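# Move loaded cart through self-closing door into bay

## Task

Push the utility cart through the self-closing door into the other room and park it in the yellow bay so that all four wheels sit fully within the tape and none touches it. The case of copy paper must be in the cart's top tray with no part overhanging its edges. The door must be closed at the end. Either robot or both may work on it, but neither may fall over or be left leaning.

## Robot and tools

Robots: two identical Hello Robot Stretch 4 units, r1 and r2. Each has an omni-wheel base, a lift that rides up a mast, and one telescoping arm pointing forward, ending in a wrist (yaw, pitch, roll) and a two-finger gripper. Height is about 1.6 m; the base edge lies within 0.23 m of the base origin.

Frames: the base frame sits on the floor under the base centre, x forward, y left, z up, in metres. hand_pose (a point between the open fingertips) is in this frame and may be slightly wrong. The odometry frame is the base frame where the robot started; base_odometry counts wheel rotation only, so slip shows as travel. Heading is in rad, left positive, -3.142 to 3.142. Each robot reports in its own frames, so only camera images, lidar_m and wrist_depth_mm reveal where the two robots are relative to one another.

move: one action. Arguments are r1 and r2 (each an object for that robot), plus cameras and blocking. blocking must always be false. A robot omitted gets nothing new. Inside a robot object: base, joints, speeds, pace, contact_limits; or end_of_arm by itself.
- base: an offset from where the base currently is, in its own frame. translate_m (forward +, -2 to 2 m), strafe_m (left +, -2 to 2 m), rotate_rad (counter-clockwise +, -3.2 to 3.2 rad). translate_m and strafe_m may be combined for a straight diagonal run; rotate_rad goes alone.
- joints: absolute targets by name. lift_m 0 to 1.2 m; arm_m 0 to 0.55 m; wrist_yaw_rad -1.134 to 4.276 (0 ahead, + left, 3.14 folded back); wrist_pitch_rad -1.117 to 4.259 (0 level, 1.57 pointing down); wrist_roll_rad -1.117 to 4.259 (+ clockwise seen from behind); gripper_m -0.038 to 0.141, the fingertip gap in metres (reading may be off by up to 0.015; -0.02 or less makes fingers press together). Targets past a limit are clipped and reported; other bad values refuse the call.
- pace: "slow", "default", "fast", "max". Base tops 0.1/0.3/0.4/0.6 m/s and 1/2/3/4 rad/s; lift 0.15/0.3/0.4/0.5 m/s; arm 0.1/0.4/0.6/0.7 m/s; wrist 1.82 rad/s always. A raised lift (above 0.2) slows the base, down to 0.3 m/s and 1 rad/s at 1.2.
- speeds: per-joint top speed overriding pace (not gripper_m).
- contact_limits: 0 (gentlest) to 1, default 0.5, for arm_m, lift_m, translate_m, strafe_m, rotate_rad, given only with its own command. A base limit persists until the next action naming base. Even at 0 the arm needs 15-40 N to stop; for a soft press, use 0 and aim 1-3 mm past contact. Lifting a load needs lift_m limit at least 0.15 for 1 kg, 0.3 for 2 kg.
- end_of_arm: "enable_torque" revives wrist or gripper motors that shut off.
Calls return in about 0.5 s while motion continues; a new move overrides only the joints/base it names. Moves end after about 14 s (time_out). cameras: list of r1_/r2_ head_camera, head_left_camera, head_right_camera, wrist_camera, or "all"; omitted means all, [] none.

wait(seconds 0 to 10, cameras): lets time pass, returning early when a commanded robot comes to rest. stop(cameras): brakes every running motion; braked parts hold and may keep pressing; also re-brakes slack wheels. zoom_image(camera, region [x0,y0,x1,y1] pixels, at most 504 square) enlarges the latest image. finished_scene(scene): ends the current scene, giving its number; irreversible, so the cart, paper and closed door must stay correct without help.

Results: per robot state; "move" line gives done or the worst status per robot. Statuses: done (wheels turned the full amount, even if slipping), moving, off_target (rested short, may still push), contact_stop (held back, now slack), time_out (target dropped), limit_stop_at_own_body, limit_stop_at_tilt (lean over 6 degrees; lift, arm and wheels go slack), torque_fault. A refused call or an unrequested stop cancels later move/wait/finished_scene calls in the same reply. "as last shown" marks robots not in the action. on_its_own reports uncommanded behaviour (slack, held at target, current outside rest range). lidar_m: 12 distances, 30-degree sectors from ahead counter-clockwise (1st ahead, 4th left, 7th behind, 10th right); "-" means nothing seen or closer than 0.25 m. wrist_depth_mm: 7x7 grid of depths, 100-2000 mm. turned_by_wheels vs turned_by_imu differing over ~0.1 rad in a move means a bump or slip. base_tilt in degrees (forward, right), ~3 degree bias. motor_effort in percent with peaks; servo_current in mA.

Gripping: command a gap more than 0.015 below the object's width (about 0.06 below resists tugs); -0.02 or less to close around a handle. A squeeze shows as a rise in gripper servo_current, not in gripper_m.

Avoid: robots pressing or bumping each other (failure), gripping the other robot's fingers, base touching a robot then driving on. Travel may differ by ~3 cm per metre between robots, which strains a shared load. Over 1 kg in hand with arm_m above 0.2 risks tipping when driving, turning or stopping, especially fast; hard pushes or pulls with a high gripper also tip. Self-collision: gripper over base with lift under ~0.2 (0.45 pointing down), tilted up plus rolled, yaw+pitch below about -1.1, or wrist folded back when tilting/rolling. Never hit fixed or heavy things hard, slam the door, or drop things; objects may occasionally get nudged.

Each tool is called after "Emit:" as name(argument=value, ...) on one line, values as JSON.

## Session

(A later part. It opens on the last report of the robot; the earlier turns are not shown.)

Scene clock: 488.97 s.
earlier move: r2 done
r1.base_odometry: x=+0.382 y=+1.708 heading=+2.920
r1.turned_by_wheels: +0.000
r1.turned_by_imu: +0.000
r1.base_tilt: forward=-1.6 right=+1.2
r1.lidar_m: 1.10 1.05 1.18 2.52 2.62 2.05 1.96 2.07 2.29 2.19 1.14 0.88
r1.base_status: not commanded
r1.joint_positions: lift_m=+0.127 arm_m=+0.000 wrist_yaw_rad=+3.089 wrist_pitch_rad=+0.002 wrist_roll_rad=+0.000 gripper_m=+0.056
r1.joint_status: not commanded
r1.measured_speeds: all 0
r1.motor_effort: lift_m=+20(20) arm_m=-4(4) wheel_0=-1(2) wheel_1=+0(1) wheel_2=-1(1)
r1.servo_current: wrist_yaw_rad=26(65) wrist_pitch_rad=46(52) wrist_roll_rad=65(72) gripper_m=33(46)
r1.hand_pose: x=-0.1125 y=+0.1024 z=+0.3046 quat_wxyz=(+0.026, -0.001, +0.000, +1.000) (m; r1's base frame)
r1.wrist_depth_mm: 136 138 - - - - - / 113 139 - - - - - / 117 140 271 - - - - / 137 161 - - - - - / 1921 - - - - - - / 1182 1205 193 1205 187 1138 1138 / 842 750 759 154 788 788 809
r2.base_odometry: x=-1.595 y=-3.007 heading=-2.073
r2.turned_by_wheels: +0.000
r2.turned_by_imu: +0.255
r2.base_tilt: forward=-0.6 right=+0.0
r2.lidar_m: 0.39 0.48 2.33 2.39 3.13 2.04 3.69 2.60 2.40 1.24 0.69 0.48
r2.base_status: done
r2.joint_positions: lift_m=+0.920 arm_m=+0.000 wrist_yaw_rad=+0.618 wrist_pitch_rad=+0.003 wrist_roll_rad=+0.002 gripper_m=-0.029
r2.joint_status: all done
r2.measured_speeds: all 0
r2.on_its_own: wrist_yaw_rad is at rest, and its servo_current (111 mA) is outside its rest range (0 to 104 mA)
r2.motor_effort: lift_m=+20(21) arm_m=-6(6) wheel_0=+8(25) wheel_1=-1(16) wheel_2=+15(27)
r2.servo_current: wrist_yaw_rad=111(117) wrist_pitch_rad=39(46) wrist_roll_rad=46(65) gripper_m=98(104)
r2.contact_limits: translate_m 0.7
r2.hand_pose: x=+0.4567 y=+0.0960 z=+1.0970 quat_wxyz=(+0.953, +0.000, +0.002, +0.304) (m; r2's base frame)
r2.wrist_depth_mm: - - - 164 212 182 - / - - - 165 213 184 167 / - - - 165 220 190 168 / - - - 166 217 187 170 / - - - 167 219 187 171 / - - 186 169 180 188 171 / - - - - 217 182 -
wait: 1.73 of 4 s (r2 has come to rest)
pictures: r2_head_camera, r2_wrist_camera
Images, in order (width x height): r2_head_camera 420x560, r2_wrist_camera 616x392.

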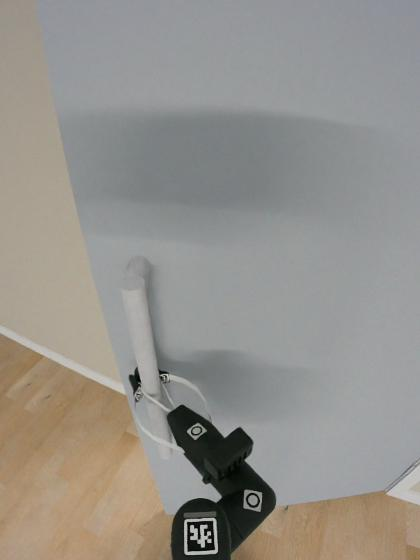

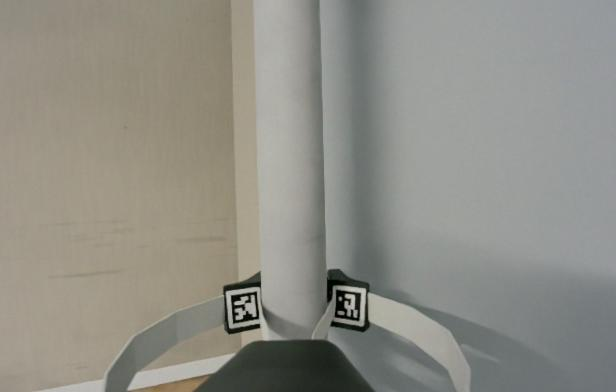

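Emit:
move(blocking=false, r2={"base":{"translate_m":-0.2,"strafe_m":-0.04},"joints":{"wrist_yaw_rad":0.5},"speeds":{"wrist_yaw_rad":0.1},"contact_limits":{"translate_m":0.8}}, cameras=[])

Emit:
wait(seconds=4, cameras=["r2_wrist_camera","r2_head_camera"])

Scene clock: 516.50 s.
move: r2 moving
r1: as last shown
r1.turned_by_imu: -0.001
r1.base_tilt: forward=-1.6 right=+1.3
r1.lidar_m: 1.13 1.05 1.19 2.51 2.62 2.04 1.96 2.09 2.28 2.19 1.16 0.88
r1.servo_current: wrist_yaw_rad=59(59) wrist_pitch_rad=39(46) wrist_roll_rad=59(65) gripper_m=46(52)
r1.wrist_depth_mm: 136 138 - - - - - / 113 139 - - - - - / 118 140 272 - - - - / 137 161 - - - - - / 1921 - - - - - - / 1205 1205 194 1205 187 1182 1138 / 842 741 759 153 788 778 820
r2.base_odometry: x=-1.586 y=-2.977 heading=-2.071
r2.turned_by_wheels: +0.002
r2.turned_by_imu: +0.028
r2.base_tilt: forward=-0.6 right=+0.0
r2.lidar_m: 0.39 0.50 2.32 2.43 3.19 2.05 3.64 2.50 2.40 1.26 0.70 0.48
r2.base_status: translate_m moving; strafe_m moving
r2.joint_positions: lift_m=+0.920 arm_m=+0.000 wrist_yaw_rad=+0.594 wrist_pitch_rad=+0.003 wrist_roll_rad=+0.002 gripper_m=-0.029
r2.joint_status: wrist_yaw_rad moving
r2.measured_speeds: translate_m=-0.138 strafe_m=-0.017 rotate_rad=-0.047 lift_m=+0.000 arm_m=+0.001 wrist_yaw_rad=-0.011 wrist_pitch_rad=+0.000 wrist_roll_rad=+0.000
r2.motor_effort: lift_m=+20(20) arm_m=-5(5) wheel_0=+2(6) wheel_1=-10(15) wheel_2=+28(28)
r2.servo_current: wrist_yaw_rad=332(332) wrist_pitch_rad=39(46) wrist_roll_rad=46(59) gripper_m=98(104)
r2.contact_limits: translate_m 0.8
r2.hand_pose: x=+0.4589 y=+0.0889 z=+1.0970 quat_wxyz=(+0.956, +0.000, +0.002, +0.293) (m; r2's base frame)
r2.wrist_depth_mm: - - - 163 213 185 - / - - - 164 215 186 169 / - - - 165 216 188 170 / - - - 167 218 190 - / - - - 167 220 190 173 / - - 185 167 179 191 174 / - - - - 219 185 174
pictures: none
No camera images: "cameras" was empty.

Scene clock: 518.07 s.
earlier move: r2 off_target
r1.base_odometry: x=+0.382 y=+1.708 heading=+2.920
r1.turned_by_wheels: +0.000
r1.turned_by_imu: +0.000
r1.base_tilt: forward=-1.6 right=+1.3
r1.lidar_m: 1.19 1.05 1.17 2.51 2.62 2.04 1.96 2.10 2.28 2.19 1.15 0.85
r1.base_status: not commanded
r1.joint_positions: lift_m=+0.127 arm_m=+0.000 wrist_yaw_rad=+3.089 wrist_pitch_rad=+0.002 wrist_roll_rad=+0.000 gripper_m=+0.056
r1.joint_status: not commanded
r1.measured_speeds: all 0
r1.motor_effort: lift_m=+20(20) arm_m=-4(4) wheel_0=-1(2) wheel_1=-1(1) wheel_2=-1(1)
r1.servo_current: wrist_yaw_rad=65(65) wrist_pitch_rad=46(52) wrist_roll_rad=59(72) gripper_m=46(52)
r1.hand_pose: x=-0.1125 y=+0.1024 z=+0.3046 quat_wxyz=(+0.026, -0.001, +0.000, +1.000) (m; r1's base frame)
r1.wrist_depth_mm: 136 138 - - - - - / 113 139 - - - - - / 118 140 271 - - - - / 137 162 - - - - - / 1983 - - - - - - / 1205 1205 193 1182 187 1160 1118 / 842 750 750 153 788 778 820
r2.base_odometry: x=-1.535 y=-2.813 heading=-2.072
r2.turned_by_wheels: -0.001
r2.turned_by_imu: +0.084
r2.base_tilt: forward=-0.6 right=+0.0
r2.lidar_m: 0.40 0.49 2.44 2.59 3.64 1.93 3.18 2.39 2.31 1.27 0.76 0.51
r2.base_status: done
r2.joint_positions: lift_m=+0.920 arm_m=+0.000 wrist_yaw_rad=+0.526 wrist_pitch_rad=+0.003 wrist_roll_rad=+0.002 gripper_m=-0.029
r2.joint_status: wrist_yaw_rad off_target (ended at +0.526, target +0.500)
r2.measured_speeds: all 0
r2.on_its_own: wrist_yaw_rad is at rest, and its servo_current (163 mA) is outside its rest range (0 to 104 mA)
r2.motor_effort: lift_m=+20(21) arm_m=-8(9) wheel_0=+6(9) wheel_1=-5(17) wheel_2=+17(30)
r2.servo_current: wrist_yaw_rad=163(332) wrist_pitch_rad=46(46) wrist_roll_rad=52(59) gripper_m=98(104)
r2.contact_limits: translate_m 0.8
r2.hand_pose: x=+0.4645 y=+0.0690 z=+1.0970 quat_wxyz=(+0.966, +0.001, +0.002, +0.260) (m; r2's base frame)
r2.wrist_depth_mm: - - - 164 216 193 178 / - - - 165 216 193 180 / - - - 165 219 195 181 / - - - 166 220 200 182 / - - - 167 223 198 183 / - - 187 168 179 196 184 / - - - - 222 190 -
wait: 1.57 of 4 s (r2 has come to rest)
pictures: r2_head_camera, r2_wrist_camera
Images, in order (width x height): r2_head_camera 420x560, r2_wrist_camera 616x392.

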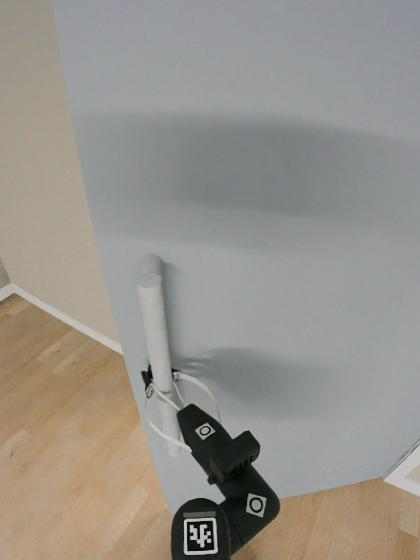

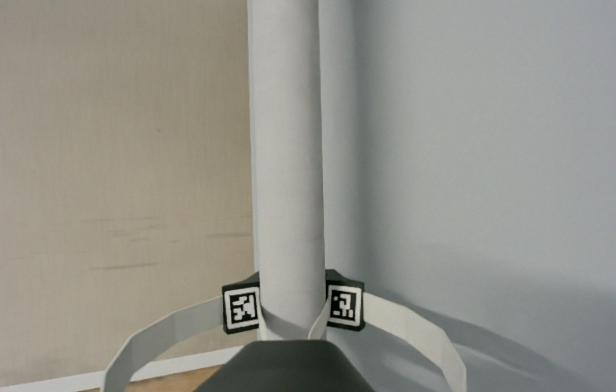

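Emit:
move(blocking=false, r2={"base":{"translate_m":-0.24,"strafe_m":-0.1},"contact_limits":{"translate_m":0.8}}, cameras=[])

Emit:
wait(seconds=4, cameras=["r2_wrist_camera","r2_head_left_camera"])

Scene clock: 523.10 s.
move: r2 moving
r1: as last shown
r1.lidar_m: 1.21 1.03 1.19 2.52 2.63 2.04 1.95 2.08 2.30 2.21 1.18 0.87
r1.motor_effort: lift_m=+20(20) arm_m=-4(4) wheel_0=-1(2) wheel_1=+0(0) wheel_2=-1(1)
r1.servo_current: wrist_yaw_rad=46(59) wrist_pitch_rad=46(46) wrist_roll_rad=39(59) gripper_m=39(46)
r1.wrist_depth_mm: 136 138 - - - - - / 113 139 - - - - - / 117 139 271 - - - - / 137 161 - - - - - / 1983 - - - - - - / 1182 1182 193 1182 187 1160 1118 / 842 741 750 153 798 778 809
r2.base_odometry: x=-1.531 y=-2.779 heading=-2.071
r2.turned_by_wheels: +0.001
r2.turned_by_imu: +0.034
r2.base_tilt: forward=-0.7 right=+0.0
r2.lidar_m: 0.41 0.52 2.46 2.65 2.01 1.91 3.07 2.34 2.29 1.25 0.75 0.51
r2.base_status: translate_m moving; strafe_m moving
r2.joint_positions: lift_m=+0.920 arm_m=+0.000 wrist_yaw_rad=+0.525 wrist_pitch_rad=+0.003 wrist_roll_rad=+0.002 gripper_m=-0.029
r2.joint_status: not commanded
r2.measured_speeds: translate_m=-0.132 strafe_m=-0.045 rotate_rad=-0.017 lift_m=+0.000 arm_m=+0.000 wrist_yaw_rad=-0.002 wrist_pitch_rad=+0.000 wrist_roll_rad=+0.000
r2.motor_effort: lift_m=+20(20) arm_m=-8(9) wheel_0=+1(8) wheel_1=-14(14) wheel_2=+19(27)
r2.servo_current: wrist_yaw_rad=169(169) wrist_pitch_rad=46(46) wrist_roll_rad=46(59) gripper_m=104(104)
r2.contact_limits: translate_m 0.8
r2.hand_pose: x=+0.4645 y=+0.0690 z=+1.0970 quat_wxyz=(+0.966, +0.001, +0.002, +0.260) (m; r2's base frame)
r2.wrist_depth_mm: - - - 163 217 195 179 / - - - 165 219 195 180 / - - - 165 220 197 181 / - - - 168 223 198 183 / - - - 166 224 199 184 / - - 186 167 180 198 184 / - - - - 224 195 -
pictures: none
No camera images: "cameras" was empty.

Scene clock: 525.77 s.
earlier move: r2 done
r1.base_odometry: x=+0.382 y=+1.708 heading=+2.920
r1.turned_by_wheels: +0.000
r1.turned_by_imu: +0.000
r1.base_tilt: forward=-1.6 right=+1.3
r1.lidar_m: 1.28 1.04 1.18 2.51 2.61 2.05 1.93 2.09 2.29 2.18 1.15 0.86
r1.base_status: not commanded
r1.joint_positions: lift_m=+0.127 arm_m=+0.000 wrist_yaw_rad=+3.089 wrist_pitch_rad=+0.002 wrist_roll_rad=+0.000 gripper_m=+0.056
r1.joint_status: not commanded
r1.measured_speeds: all 0
r1.motor_effort: lift_m=+20(20) arm_m=-4(4) wheel_0=-1(2) wheel_1=+0(1) wheel_2=-1(1)
r1.servo_current: wrist_yaw_rad=59(65) wrist_pitch_rad=39(52) wrist_roll_rad=46(72) gripper_m=39(46)
r1.hand_pose: x=-0.1125 y=+0.1024 z=+0.3046 quat_wxyz=(+0.026, -0.001, +0.000, +1.000) (m; r1's base frame)
r1.wrist_depth_mm: 137 139 - - - - - / 113 139 - - - - - / 117 139 272 - - - - / 137 161 - - - - - / 1921 - - - - - - / 1182 1182 193 1205 187 1138 1118 / 842 750 759 153 798 778 809
r2.base_odometry: x=-1.507 y=-2.555 heading=-2.070
r2.turned_by_wheels: +0.001
r2.turned_by_imu: +0.139
r2.base_tilt: forward=-0.7 right=+0.1
r2.lidar_m: 0.39 0.51 2.63 3.01 1.86 2.39 2.54 2.10 2.10 1.21 0.79 0.52
r2.base_status: done
r2.joint_positions: lift_m=+0.920 arm_m=+0.000 wrist_yaw_rad=+0.520 wrist_pitch_rad=+0.003 wrist_roll_rad=+0.002 gripper_m=-0.029
r2.joint_status: not commanded
r2.measured_speeds: all 0
r2.on_its_own: wrist_yaw_rad is at rest, and its servo_current (117 mA) is outside its rest range (0 to 104 mA)
r2.motor_effort: lift_m=+20(20) arm_m=-7(9) wheel_0=+9(18) wheel_1=+0(16) wheel_2=+10(30)
r2.servo_current: wrist_yaw_rad=117(169) wrist_pitch_rad=39(52) wrist_roll_rad=46(59) gripper_m=98(104)
r2.contact_limits: translate_m 0.8
r2.hand_pose: x=+0.4648 y=+0.0674 z=+1.0971 quat_wxyz=(+0.966, +0.001, +0.002, +0.257) (m; r2's base frame)
r2.wrist_depth_mm: - - - 165 216 196 - / - - - 163 217 196 183 / - - - 165 220 199 185 / - - - 167 221 200 185 / - - - 167 224 201 186 / - - 186 168 180 202 187 / - - - - 224 194 189
wait: 2.67 of 4 s (r2 has come to rest)
pictures: r2_head_left_camera, r2_wrist_camera
Images, in order (width x height): r2_head_left_camera 420x672, r2_wrist_camera 616x392.

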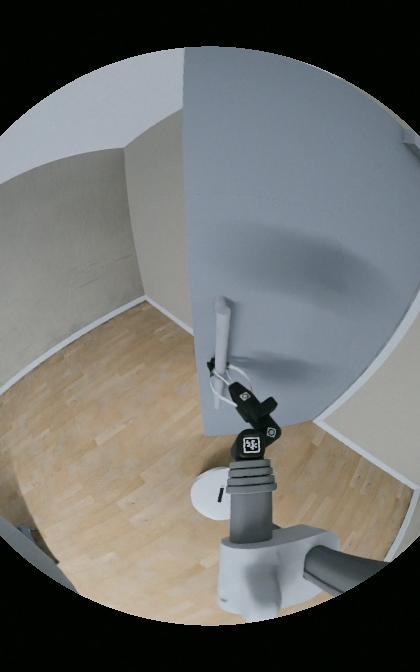

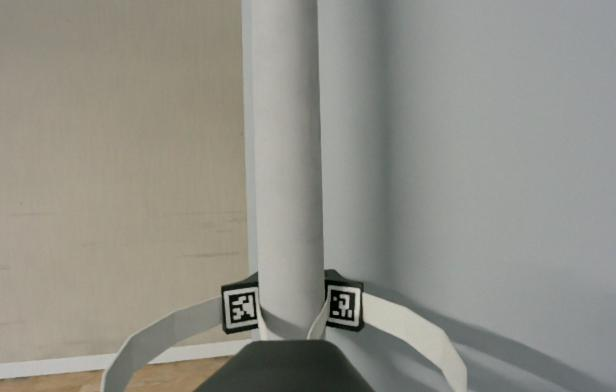

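Emit:
move(blocking=false, r2={"base":{"translate_m":-0.26,"strafe_m":-0.12},"contact_limits":{"translate_m":0.8}}, cameras=[])

Emit:
wait(seconds=4, cameras=["r2_wrist_camera","r2_head_left_camera"])

Scene clock: 531.03 s.
move: r2 moving
r1: as last shown
r1.lidar_m: 1.27 1.04 1.20 2.51 2.62 2.02 1.95 2.12 2.29 2.18 1.13 0.88
r1.motor_effort: lift_m=+20(20) arm_m=-4(4) wheel_0=-2(2) wheel_1=+0(0) wheel_2=-1(1)
r1.servo_current: wrist_yaw_rad=78(78) wrist_pitch_rad=46(46) wrist_roll_rad=65(65) gripper_m=46(46)
r1.wrist_depth_mm: 136 138 - - - - - / 113 139 - - - - - / 118 139 271 - - - - / 137 161 - - - - - / 1983 - - - - - - / 1182 1205 194 1205 187 1182 1138 / 842 750 750 153 788 768 809
r2.base_odometry: x=-1.505 y=-2.520 heading=-2.069
r2.turned_by_wheels: +0.001
r2.turned_by_imu: +0.018
r2.base_tilt: forward=-0.7 right=+0.0
r2.lidar_m: 0.40 0.49 2.66 3.07 1.86 4.61 2.46 2.09 2.08 1.21 0.83 0.51
r2.base_status: translate_m moving; strafe_m moving
r2.joint_positions: lift_m=+0.920 arm_m=+0.000 wrist_yaw_rad=+0.520 wrist_pitch_rad=+0.003 wrist_roll_rad=+0.002 gripper_m=-0.029
r2.joint_status: not commanded
r2.measured_speeds: translate_m=-0.131 strafe_m=-0.047 rotate_rad=-0.010 lift_m=+0.000 arm_m=+0.000 wrist_yaw_rad=+0.000 wrist_pitch_rad=+0.000 wrist_roll_rad=+0.000
r2.motor_effort: lift_m=+20(20) arm_m=-6(7) wheel_0=+5(10) wheel_1=-12(13) wheel_2=+18(27)
r2.servo_current: wrist_yaw_rad=111(124) wrist_pitch_rad=39(46) wrist_roll_rad=59(59) gripper_m=104(104)
r2.contact_limits: translate_m 0.8
r2.hand_pose: x=+0.4648 y=+0.0674 z=+1.0971 quat_wxyz=(+0.966, +0.001, +0.002, +0.257) (m; r2's base frame)
r2.wrist_depth_mm: - - - 164 218 196 - / - - - 165 219 198 184 / - - - 165 220 200 186 / - - - 166 221 200 187 / - - - 167 225 202 186 / - - 187 168 181 203 189 / - - - - 224 196 190
pictures: none
No camera images: "cameras" was empty.

Scene clock: 533.97 s.
earlier move: r2 done
r1.base_odometry: x=+0.382 y=+1.708 heading=+2.920
r1.turned_by_wheels: +0.000
r1.turned_by_imu: +0.000
r1.base_tilt: forward=-1.6 right=+1.3
r1.lidar_m: 1.42 1.03 1.19 2.49 2.63 2.04 1.96 2.09 2.28 2.19 1.15 0.90
r1.base_status: not commanded
r1.joint_positions: lift_m=+0.127 arm_m=+0.000 wrist_yaw_rad=+3.089 wrist_pitch_rad=+0.002 wrist_roll_rad=+0.000 gripper_m=+0.056
r1.joint_status: not commanded
r1.measured_speeds: all 0
r1.motor_effort: lift_m=+20(20) arm_m=-4(4) wheel_0=-1(2) wheel_1=+0(1) wheel_2=-1(1)
r1.servo_current: wrist_yaw_rad=46(78) wrist_pitch_rad=52(59) wrist_roll_rad=39(65) gripper_m=46(52)
r1.hand_pose: x=-0.1125 y=+0.1024 z=+0.3046 quat_wxyz=(+0.026, -0.001, +0.000, +1.000) (m; r1's base frame)
r1.wrist_depth_mm: 136 138 - - - - - / 113 139 - - - - - / 118 140 272 - - - - / 137 161 - - - - - / 1983 - - - - - - / 1205 1182 194 1205 187 1138 1138 / 831 741 741 153 788 778 809
r2.base_odometry: x=-1.489 y=-2.269 heading=-2.068
r2.turned_by_wheels: +0.001
r2.turned_by_imu: +0.167
r2.base_tilt: forward=-0.6 right=+0.0
r2.lidar_m: 0.42 0.50 2.89 1.95 1.85 3.08 2.04 1.88 1.72 1.15 0.83 0.51
r2.base_status: done
r2.joint_positions: lift_m=+0.920 arm_m=+0.000 wrist_yaw_rad=+0.522 wrist_pitch_rad=+0.003 wrist_roll_rad=+0.002 gripper_m=-0.029
r2.joint_status: not commanded
r2.measured_speeds: all 0
r2.on_its_own: wrist_yaw_rad is at rest, and its servo_current (117 mA) is outside its rest range (0 to 104 mA)
r2.motor_effort: lift_m=+20(20) arm_m=-6(8) wheel_0=+12(17) wheel_1=+0(16) wheel_2=+10(30)
r2.servo_current: wrist_yaw_rad=117(143) wrist_pitch_rad=39(52) wrist_roll_rad=46(59) gripper_m=98(111)
r2.contact_limits: translate_m 0.8
r2.hand_pose: x=+0.4647 y=+0.0679 z=+1.0971 quat_wxyz=(+0.966, +0.001, +0.002, +0.258) (m; r2's base frame)
r2.wrist_depth_mm: - - - 163 216 197 - / - - - 163 219 198 186 / - - - 167 220 200 187 / - - - 168 221 201 187 / - - - 168 224 203 186 / - - 183 168 215 205 190 / - - - - 224 199 190
wait: 2.93 of 4 s (r2 has come to rest)
pictures: r2_head_left_camera, r2_wrist_camera
Images, in order (width x height): r2_head_left_camera 420x672, r2_wrist_camera 616x392.

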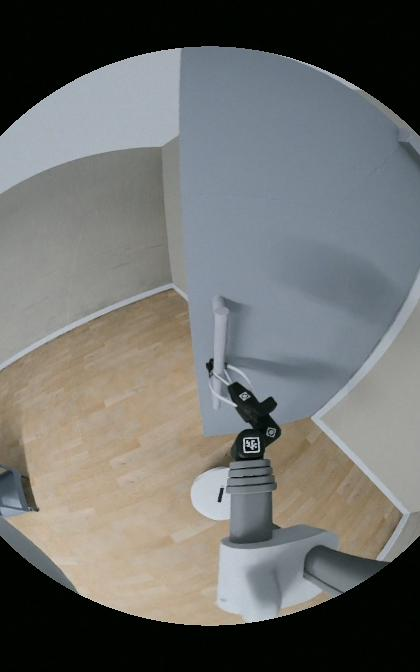

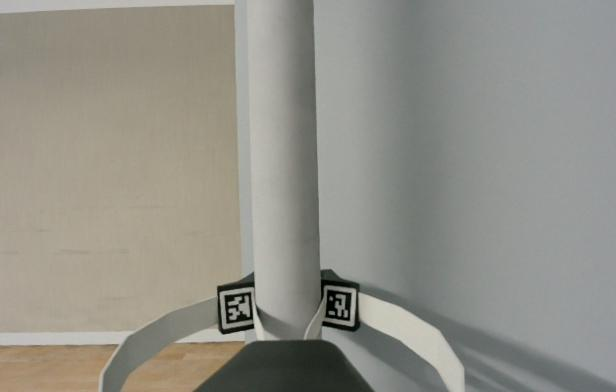

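Emit:
move(blocking=false, r2={"base":{"translate_m":-0.26,"strafe_m":-0.12},"contact_limits":{"translate_m":0.8}}, cameras=[])

Emit:
wait(seconds=4, cameras=["r2_wrist_camera"])

Emit:
move(blocking=false, r2={"base":{"translate_m":-0.22,"strafe_m":-0.1},"contact_limits":{"translate_m":0.8}}, cameras=[])

Emit:
wait(seconds=4, cameras=["r2_wrist_camera","r2_head_left_camera","r1_head_camera"])

Scene clock: 541.77 s.
move: r2 moving
r1: as last shown
r1.lidar_m: 1.45 1.06 1.19 2.50 2.65 2.06 1.96 2.07 2.28 2.17 1.17 0.88
r1.motor_effort: lift_m=+20(20) arm_m=-4(4) wheel_0=+0(1) wheel_1=+0(1) wheel_2=-1(1)
r1.servo_current: wrist_yaw_rad=65(65) wrist_pitch_rad=46(46) wrist_roll_rad=52(59) gripper_m=39(52)
r1.wrist_depth_mm: 136 138 - - - - - / 113 139 - - - - - / 117 140 271 - - - - / 137 161 - - - - - / 1921 - - - - - - / 1205 1205 193 1182 187 1182 1138 / 842 741 750 153 788 778 831
r2.base_odometry: x=-1.486 y=-2.235 heading=-2.068
r2.turned_by_wheels: +0.001
r2.turned_by_imu: +0.020
r2.base_tilt: forward=-0.7 right=+0.0
r2.lidar_m: 0.41 0.46 2.95 1.97 1.86 2.97 2.00 1.86 1.69 1.14 0.82 0.52
r2.base_status: translate_m moving; strafe_m moving
r2.joint_positions: lift_m=+0.920 arm_m=+0.000 wrist_yaw_rad=+0.522 wrist_pitch_rad=+0.003 wrist_roll_rad=+0.002 gripper_m=-0.029
r2.joint_status: not commanded
r2.measured_speeds: translate_m=-0.135 strafe_m=-0.047 rotate_rad=-0.019 lift_m=+0.000 arm_m=+0.000 wrist_yaw_rad=+0.000 wrist_pitch_rad=+0.000 wrist_roll_rad=+0.000
r2.motor_effort: lift_m=+20(20) arm_m=-6(7) wheel_0=+8(9) wheel_1=-12(14) wheel_2=+19(27)
r2.servo_current: wrist_yaw_rad=124(130) wrist_pitch_rad=46(52) wrist_roll_rad=52(59) gripper_m=91(104)
r2.contact_limits: translate_m 0.8
r2.hand_pose: x=+0.4647 y=+0.0679 z=+1.0971 quat_wxyz=(+0.966, +0.001, +0.002, +0.258) (m; r2's base frame)
r2.wrist_depth_mm: - - - 165 219 198 186 / - - - 163 220 199 186 / - - - 167 220 202 188 / - - - 167 223 202 189 / - - - 167 225 204 - / - - 186 168 181 206 191 / - - - - 224 199 191
pictures: none
No camera images: "cameras" was empty.

Scene clock: 543.60 s.
earlier move: r2 done
r1.base_odometry: x=+0.382 y=+1.708 heading=+2.920
r1.turned_by_wheels: +0.000
r1.turned_by_imu: +0.000
r1.base_tilt: forward=-1.6 right=+1.3
r1.lidar_m: 1.66 1.04 1.19 2.50 2.64 2.07 1.95 2.10 2.27 2.20 1.17 0.86
r1.base_status: not commanded
r1.joint_positions: lift_m=+0.127 arm_m=+0.000 wrist_yaw_rad=+3.089 wrist_pitch_rad=+0.002 wrist_roll_rad=+0.000 gripper_m=+0.056
r1.joint_status: not commanded
r1.measured_speeds: all 0
r1.motor_effort: lift_m=+20(20) arm_m=-4(4) wheel_0=-1(2) wheel_1=+0(1) wheel_2=-1(1)
r1.servo_current: wrist_yaw_rad=39(65) wrist_pitch_rad=39(52) wrist_roll_rad=39(65) gripper_m=39(52)
r1.hand_pose: x=-0.1125 y=+0.1024 z=+0.3046 quat_wxyz=(+0.026, -0.001, +0.000, +1.000) (m; r1's base frame)
r1.wrist_depth_mm: 136 138 - - - - - / 113 139 - - - - - / 117 140 271 - - - - / 137 161 - - - - - / 1983 - - - - - - / 1182 1182 194 1205 187 1182 1118 / 842 750 759 153 788 768 809
r2.base_odometry: x=-1.471 y=-1.984 heading=-2.066
r2.turned_by_wheels: +0.002
r2.turned_by_imu: +0.116
r2.base_tilt: forward=-0.7 right=+0.0
r2.lidar_m: 0.39 0.47 3.27 1.91 2.42 2.31 1.68 1.62 1.48 1.10 0.98 0.56
r2.base_status: done
r2.joint_positions: lift_m=+0.920 arm_m=+0.000 wrist_yaw_rad=+0.520 wrist_pitch_rad=+0.003 wrist_roll_rad=+0.002 gripper_m=-0.029
r2.joint_status: not commanded
r2.measured_speeds: all 0
r2.on_its_own: wrist_yaw_rad is at rest, and its servo_current (117 mA) is outside its rest range (0 to 104 mA)
r2.motor_effort: lift_m=+20(20) arm_m=-6(7) wheel_0=+14(18) wheel_1=-1(17) wheel_2=+16(30)
r2.servo_current: wrist_yaw_rad=117(130) wrist_pitch_rad=39(52) wrist_roll_rad=52(59) gripper_m=98(104)
r2.contact_limits: translate_m 0.8
r2.hand_pose: x=+0.4647 y=+0.0674 z=+1.0971 quat_wxyz=(+0.966, +0.001, +0.002, +0.257) (m; r2's base frame)
r2.wrist_depth_mm: - - 260 229 220 204 193 / - - 264 166 222 204 195 / - - 265 233 224 207 196 / - - - 174 225 208 197 / - - - 173 227 209 198 / - - 180 167 220 210 200 / - - - - 224 207 200
wait: 1.83 of 4 s (r2 has come to rest)
pictures: r2_wrist_camera
Images, in order (width x height): r2_wrist_camera 616x392.

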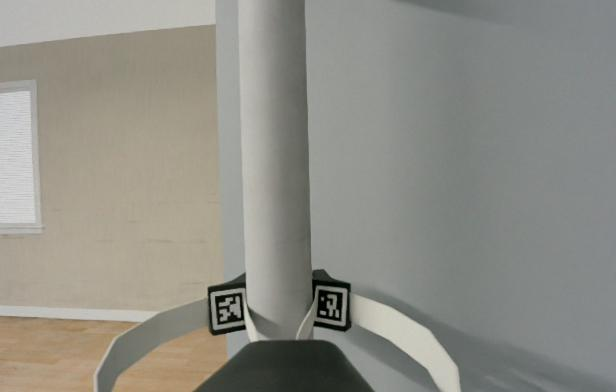

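Scene clock: 544.10 s.
move: r2 moving
r1: as last shown
r1.lidar_m: 1.68 1.06 1.20 2.50 2.62 2.03 1.96 2.08 2.27 2.20 1.19 0.89
r1.motor_effort: lift_m=+20(20) arm_m=-4(4) wheel_0=-2(2) wheel_1=+0(0) wheel_2=-1(1)
r1.servo_current: wrist_yaw_rad=59(59) wrist_pitch_rad=46(46) wrist_roll_rad=52(59) gripper_m=46(46)
r1.wrist_depth_mm: 136 138 - - - - - / 113 139 - - - - - / 118 140 271 - - - - / 137 162 - - - - - / 1983 - - - - - - / 1205 1205 194 1182 187 1138 1118 / 854 750 750 153 788 768 820
r2.base_odometry: x=-1.468 y=-1.950 heading=-2.065
r2.turned_by_wheels: +0.001
r2.turned_by_imu: +0.044
r2.base_tilt: forward=-0.6 right=+0.0
r2.lidar_m: 0.40 0.47 3.32 1.94 4.75 2.16 1.67 1.61 1.41 1.08 0.92 0.56
r2.base_status: translate_m moving; strafe_m moving
r2.joint_positions: lift_m=+0.920 arm_m=+0.000 wrist_yaw_rad=+0.520 wrist_pitch_rad=+0.003 wrist_roll_rad=+0.002 gripper_m=-0.029
r2.joint_status: not commanded
r2.measured_speeds: translate_m=-0.131 strafe_m=-0.052 rotate_rad=-0.017 lift_m=+0.000 arm_m=+0.000 wrist_yaw_rad=+0.000 wrist_pitch_rad=+0.000 wrist_roll_rad=+0.000
r2.motor_effort: lift_m=+20(20) arm_m=-5(6) wheel_0=+1(15) wheel_1=-11(11) wheel_2=+25(27)
r2.servo_current: wrist_yaw_rad=104(137) wrist_pitch_rad=39(46) wrist_roll_rad=59(59) gripper_m=91(98)
r2.contact_limits: translate_m 0.8
r2.hand_pose: x=+0.4647 y=+0.0674 z=+1.0971 quat_wxyz=(+0.966, +0.001, +0.002, +0.257) (m; r2's base frame)
r2.wrist_depth_mm: - - - 166 220 204 193 / - - - 163 224 206 194 / - - - 167 224 207 196 / - - - 167 226 208 198 / - - - 168 228 209 198 / - - 183 168 181 210 199 / - - - - 227 205 200
pictures: none
No camera images: "cameras" was empty.

Scene clock: 545.77 s.
earlier move: r2 done
r1.base_odometry: x=+0.382 y=+1.708 heading=+2.920
r1.turned_by_wheels: +0.000
r1.turned_by_imu: +0.000
r1.base_tilt: forward=-1.6 right=+1.3
r1.lidar_m: 3.80 1.03 1.17 2.50 2.62 2.05 1.96 2.08 2.29 2.20 1.15 0.89
r1.base_status: not commanded
r1.joint_positions: lift_m=+0.127 arm_m=+0.000 wrist_yaw_rad=+3.089 wrist_pitch_rad=+0.002 wrist_roll_rad=+0.000 gripper_m=+0.056
r1.joint_status: not commanded
r1.measured_speeds: all 0
r1.motor_effort: lift_m=+20(20) arm_m=-4(4) wheel_0=-1(2) wheel_1=+0(1) wheel_2=-1(1)
r1.servo_current: wrist_yaw_rad=52(65) wrist_pitch_rad=46(52) wrist_roll_rad=33(72) gripper_m=39(52)
r1.hand_pose: x=-0.1125 y=+0.1024 z=+0.3046 quat_wxyz=(+0.026, -0.001, +0.000, +1.000) (m; r1's base frame)
r1.wrist_depth_mm: 136 138 - - - - - / 113 139 - - - - - / 117 139 271 - - - - / 137 162 - - - - - / - - - - - - - / 1182 1182 193 1182 187 1118 1138 / 842 741 750 153 788 788 820
r2.base_odometry: x=-1.454 y=-1.743 heading=-2.065
r2.turned_by_wheels: +0.000
r2.turned_by_imu: +0.052
r2.base_tilt: forward=-0.6 right=+0.1
r2.lidar_m: 0.39 0.48 3.59 2.00 3.91 1.87 1.46 1.42 1.34 1.06 1.02 0.56
r2.base_status: done
r2.joint_positions: lift_m=+0.920 arm_m=+0.000 wrist_yaw_rad=+0.520 wrist_pitch_rad=+0.003 wrist_roll_rad=+0.002 gripper_m=-0.029
r2.joint_status: not commanded
r2.measured_speeds: all 0
r2.on_its_own: wrist_yaw_rad is at rest, and its servo_current (111 mA) is outside its rest range (0 to 104 mA)
r2.motor_effort: lift_m=+20(20) arm_m=-5(6) wheel_0=+7(15) wheel_1=-2(16) wheel_2=+12(29)
r2.servo_current: wrist_yaw_rad=111(137) wrist_pitch_rad=39(52) wrist_roll_rad=46(59) gripper_m=91(104)
r2.contact_limits: translate_m 0.8
r2.hand_pose: x=+0.4647 y=+0.0674 z=+1.0971 quat_wxyz=(+0.966, +0.001, +0.002, +0.257) (m; r2's base frame)
r2.wrist_depth_mm: - - 252 167 227 217 211 / - - 254 167 229 219 210 / - - 256 167 230 220 213 / - - 256 167 233 222 213 / - - - 168 235 223 216 / - - 183 168 229 224 216 / - - - - 236 221 217
wait: 1.67 of 4 s (r2 has come to rest)
pictures: r1_head_camera, r2_head_left_camera, r2_wrist_camera
Images, in order (width x height): r1_head_camera 420x560, r2_head_left_camera 420x672, r2_wrist_camera 616x392.

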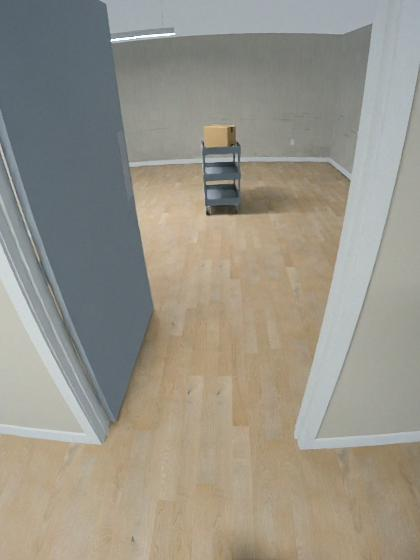

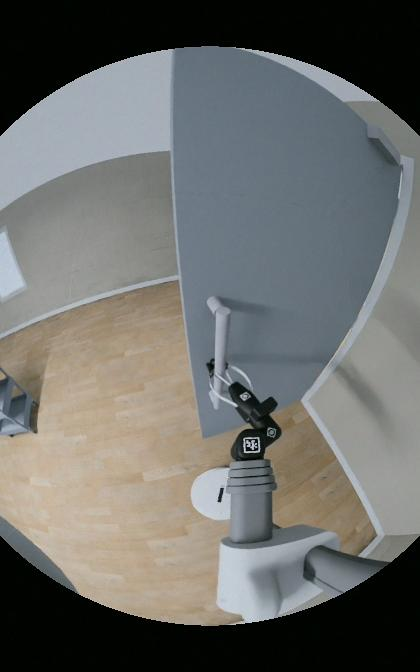

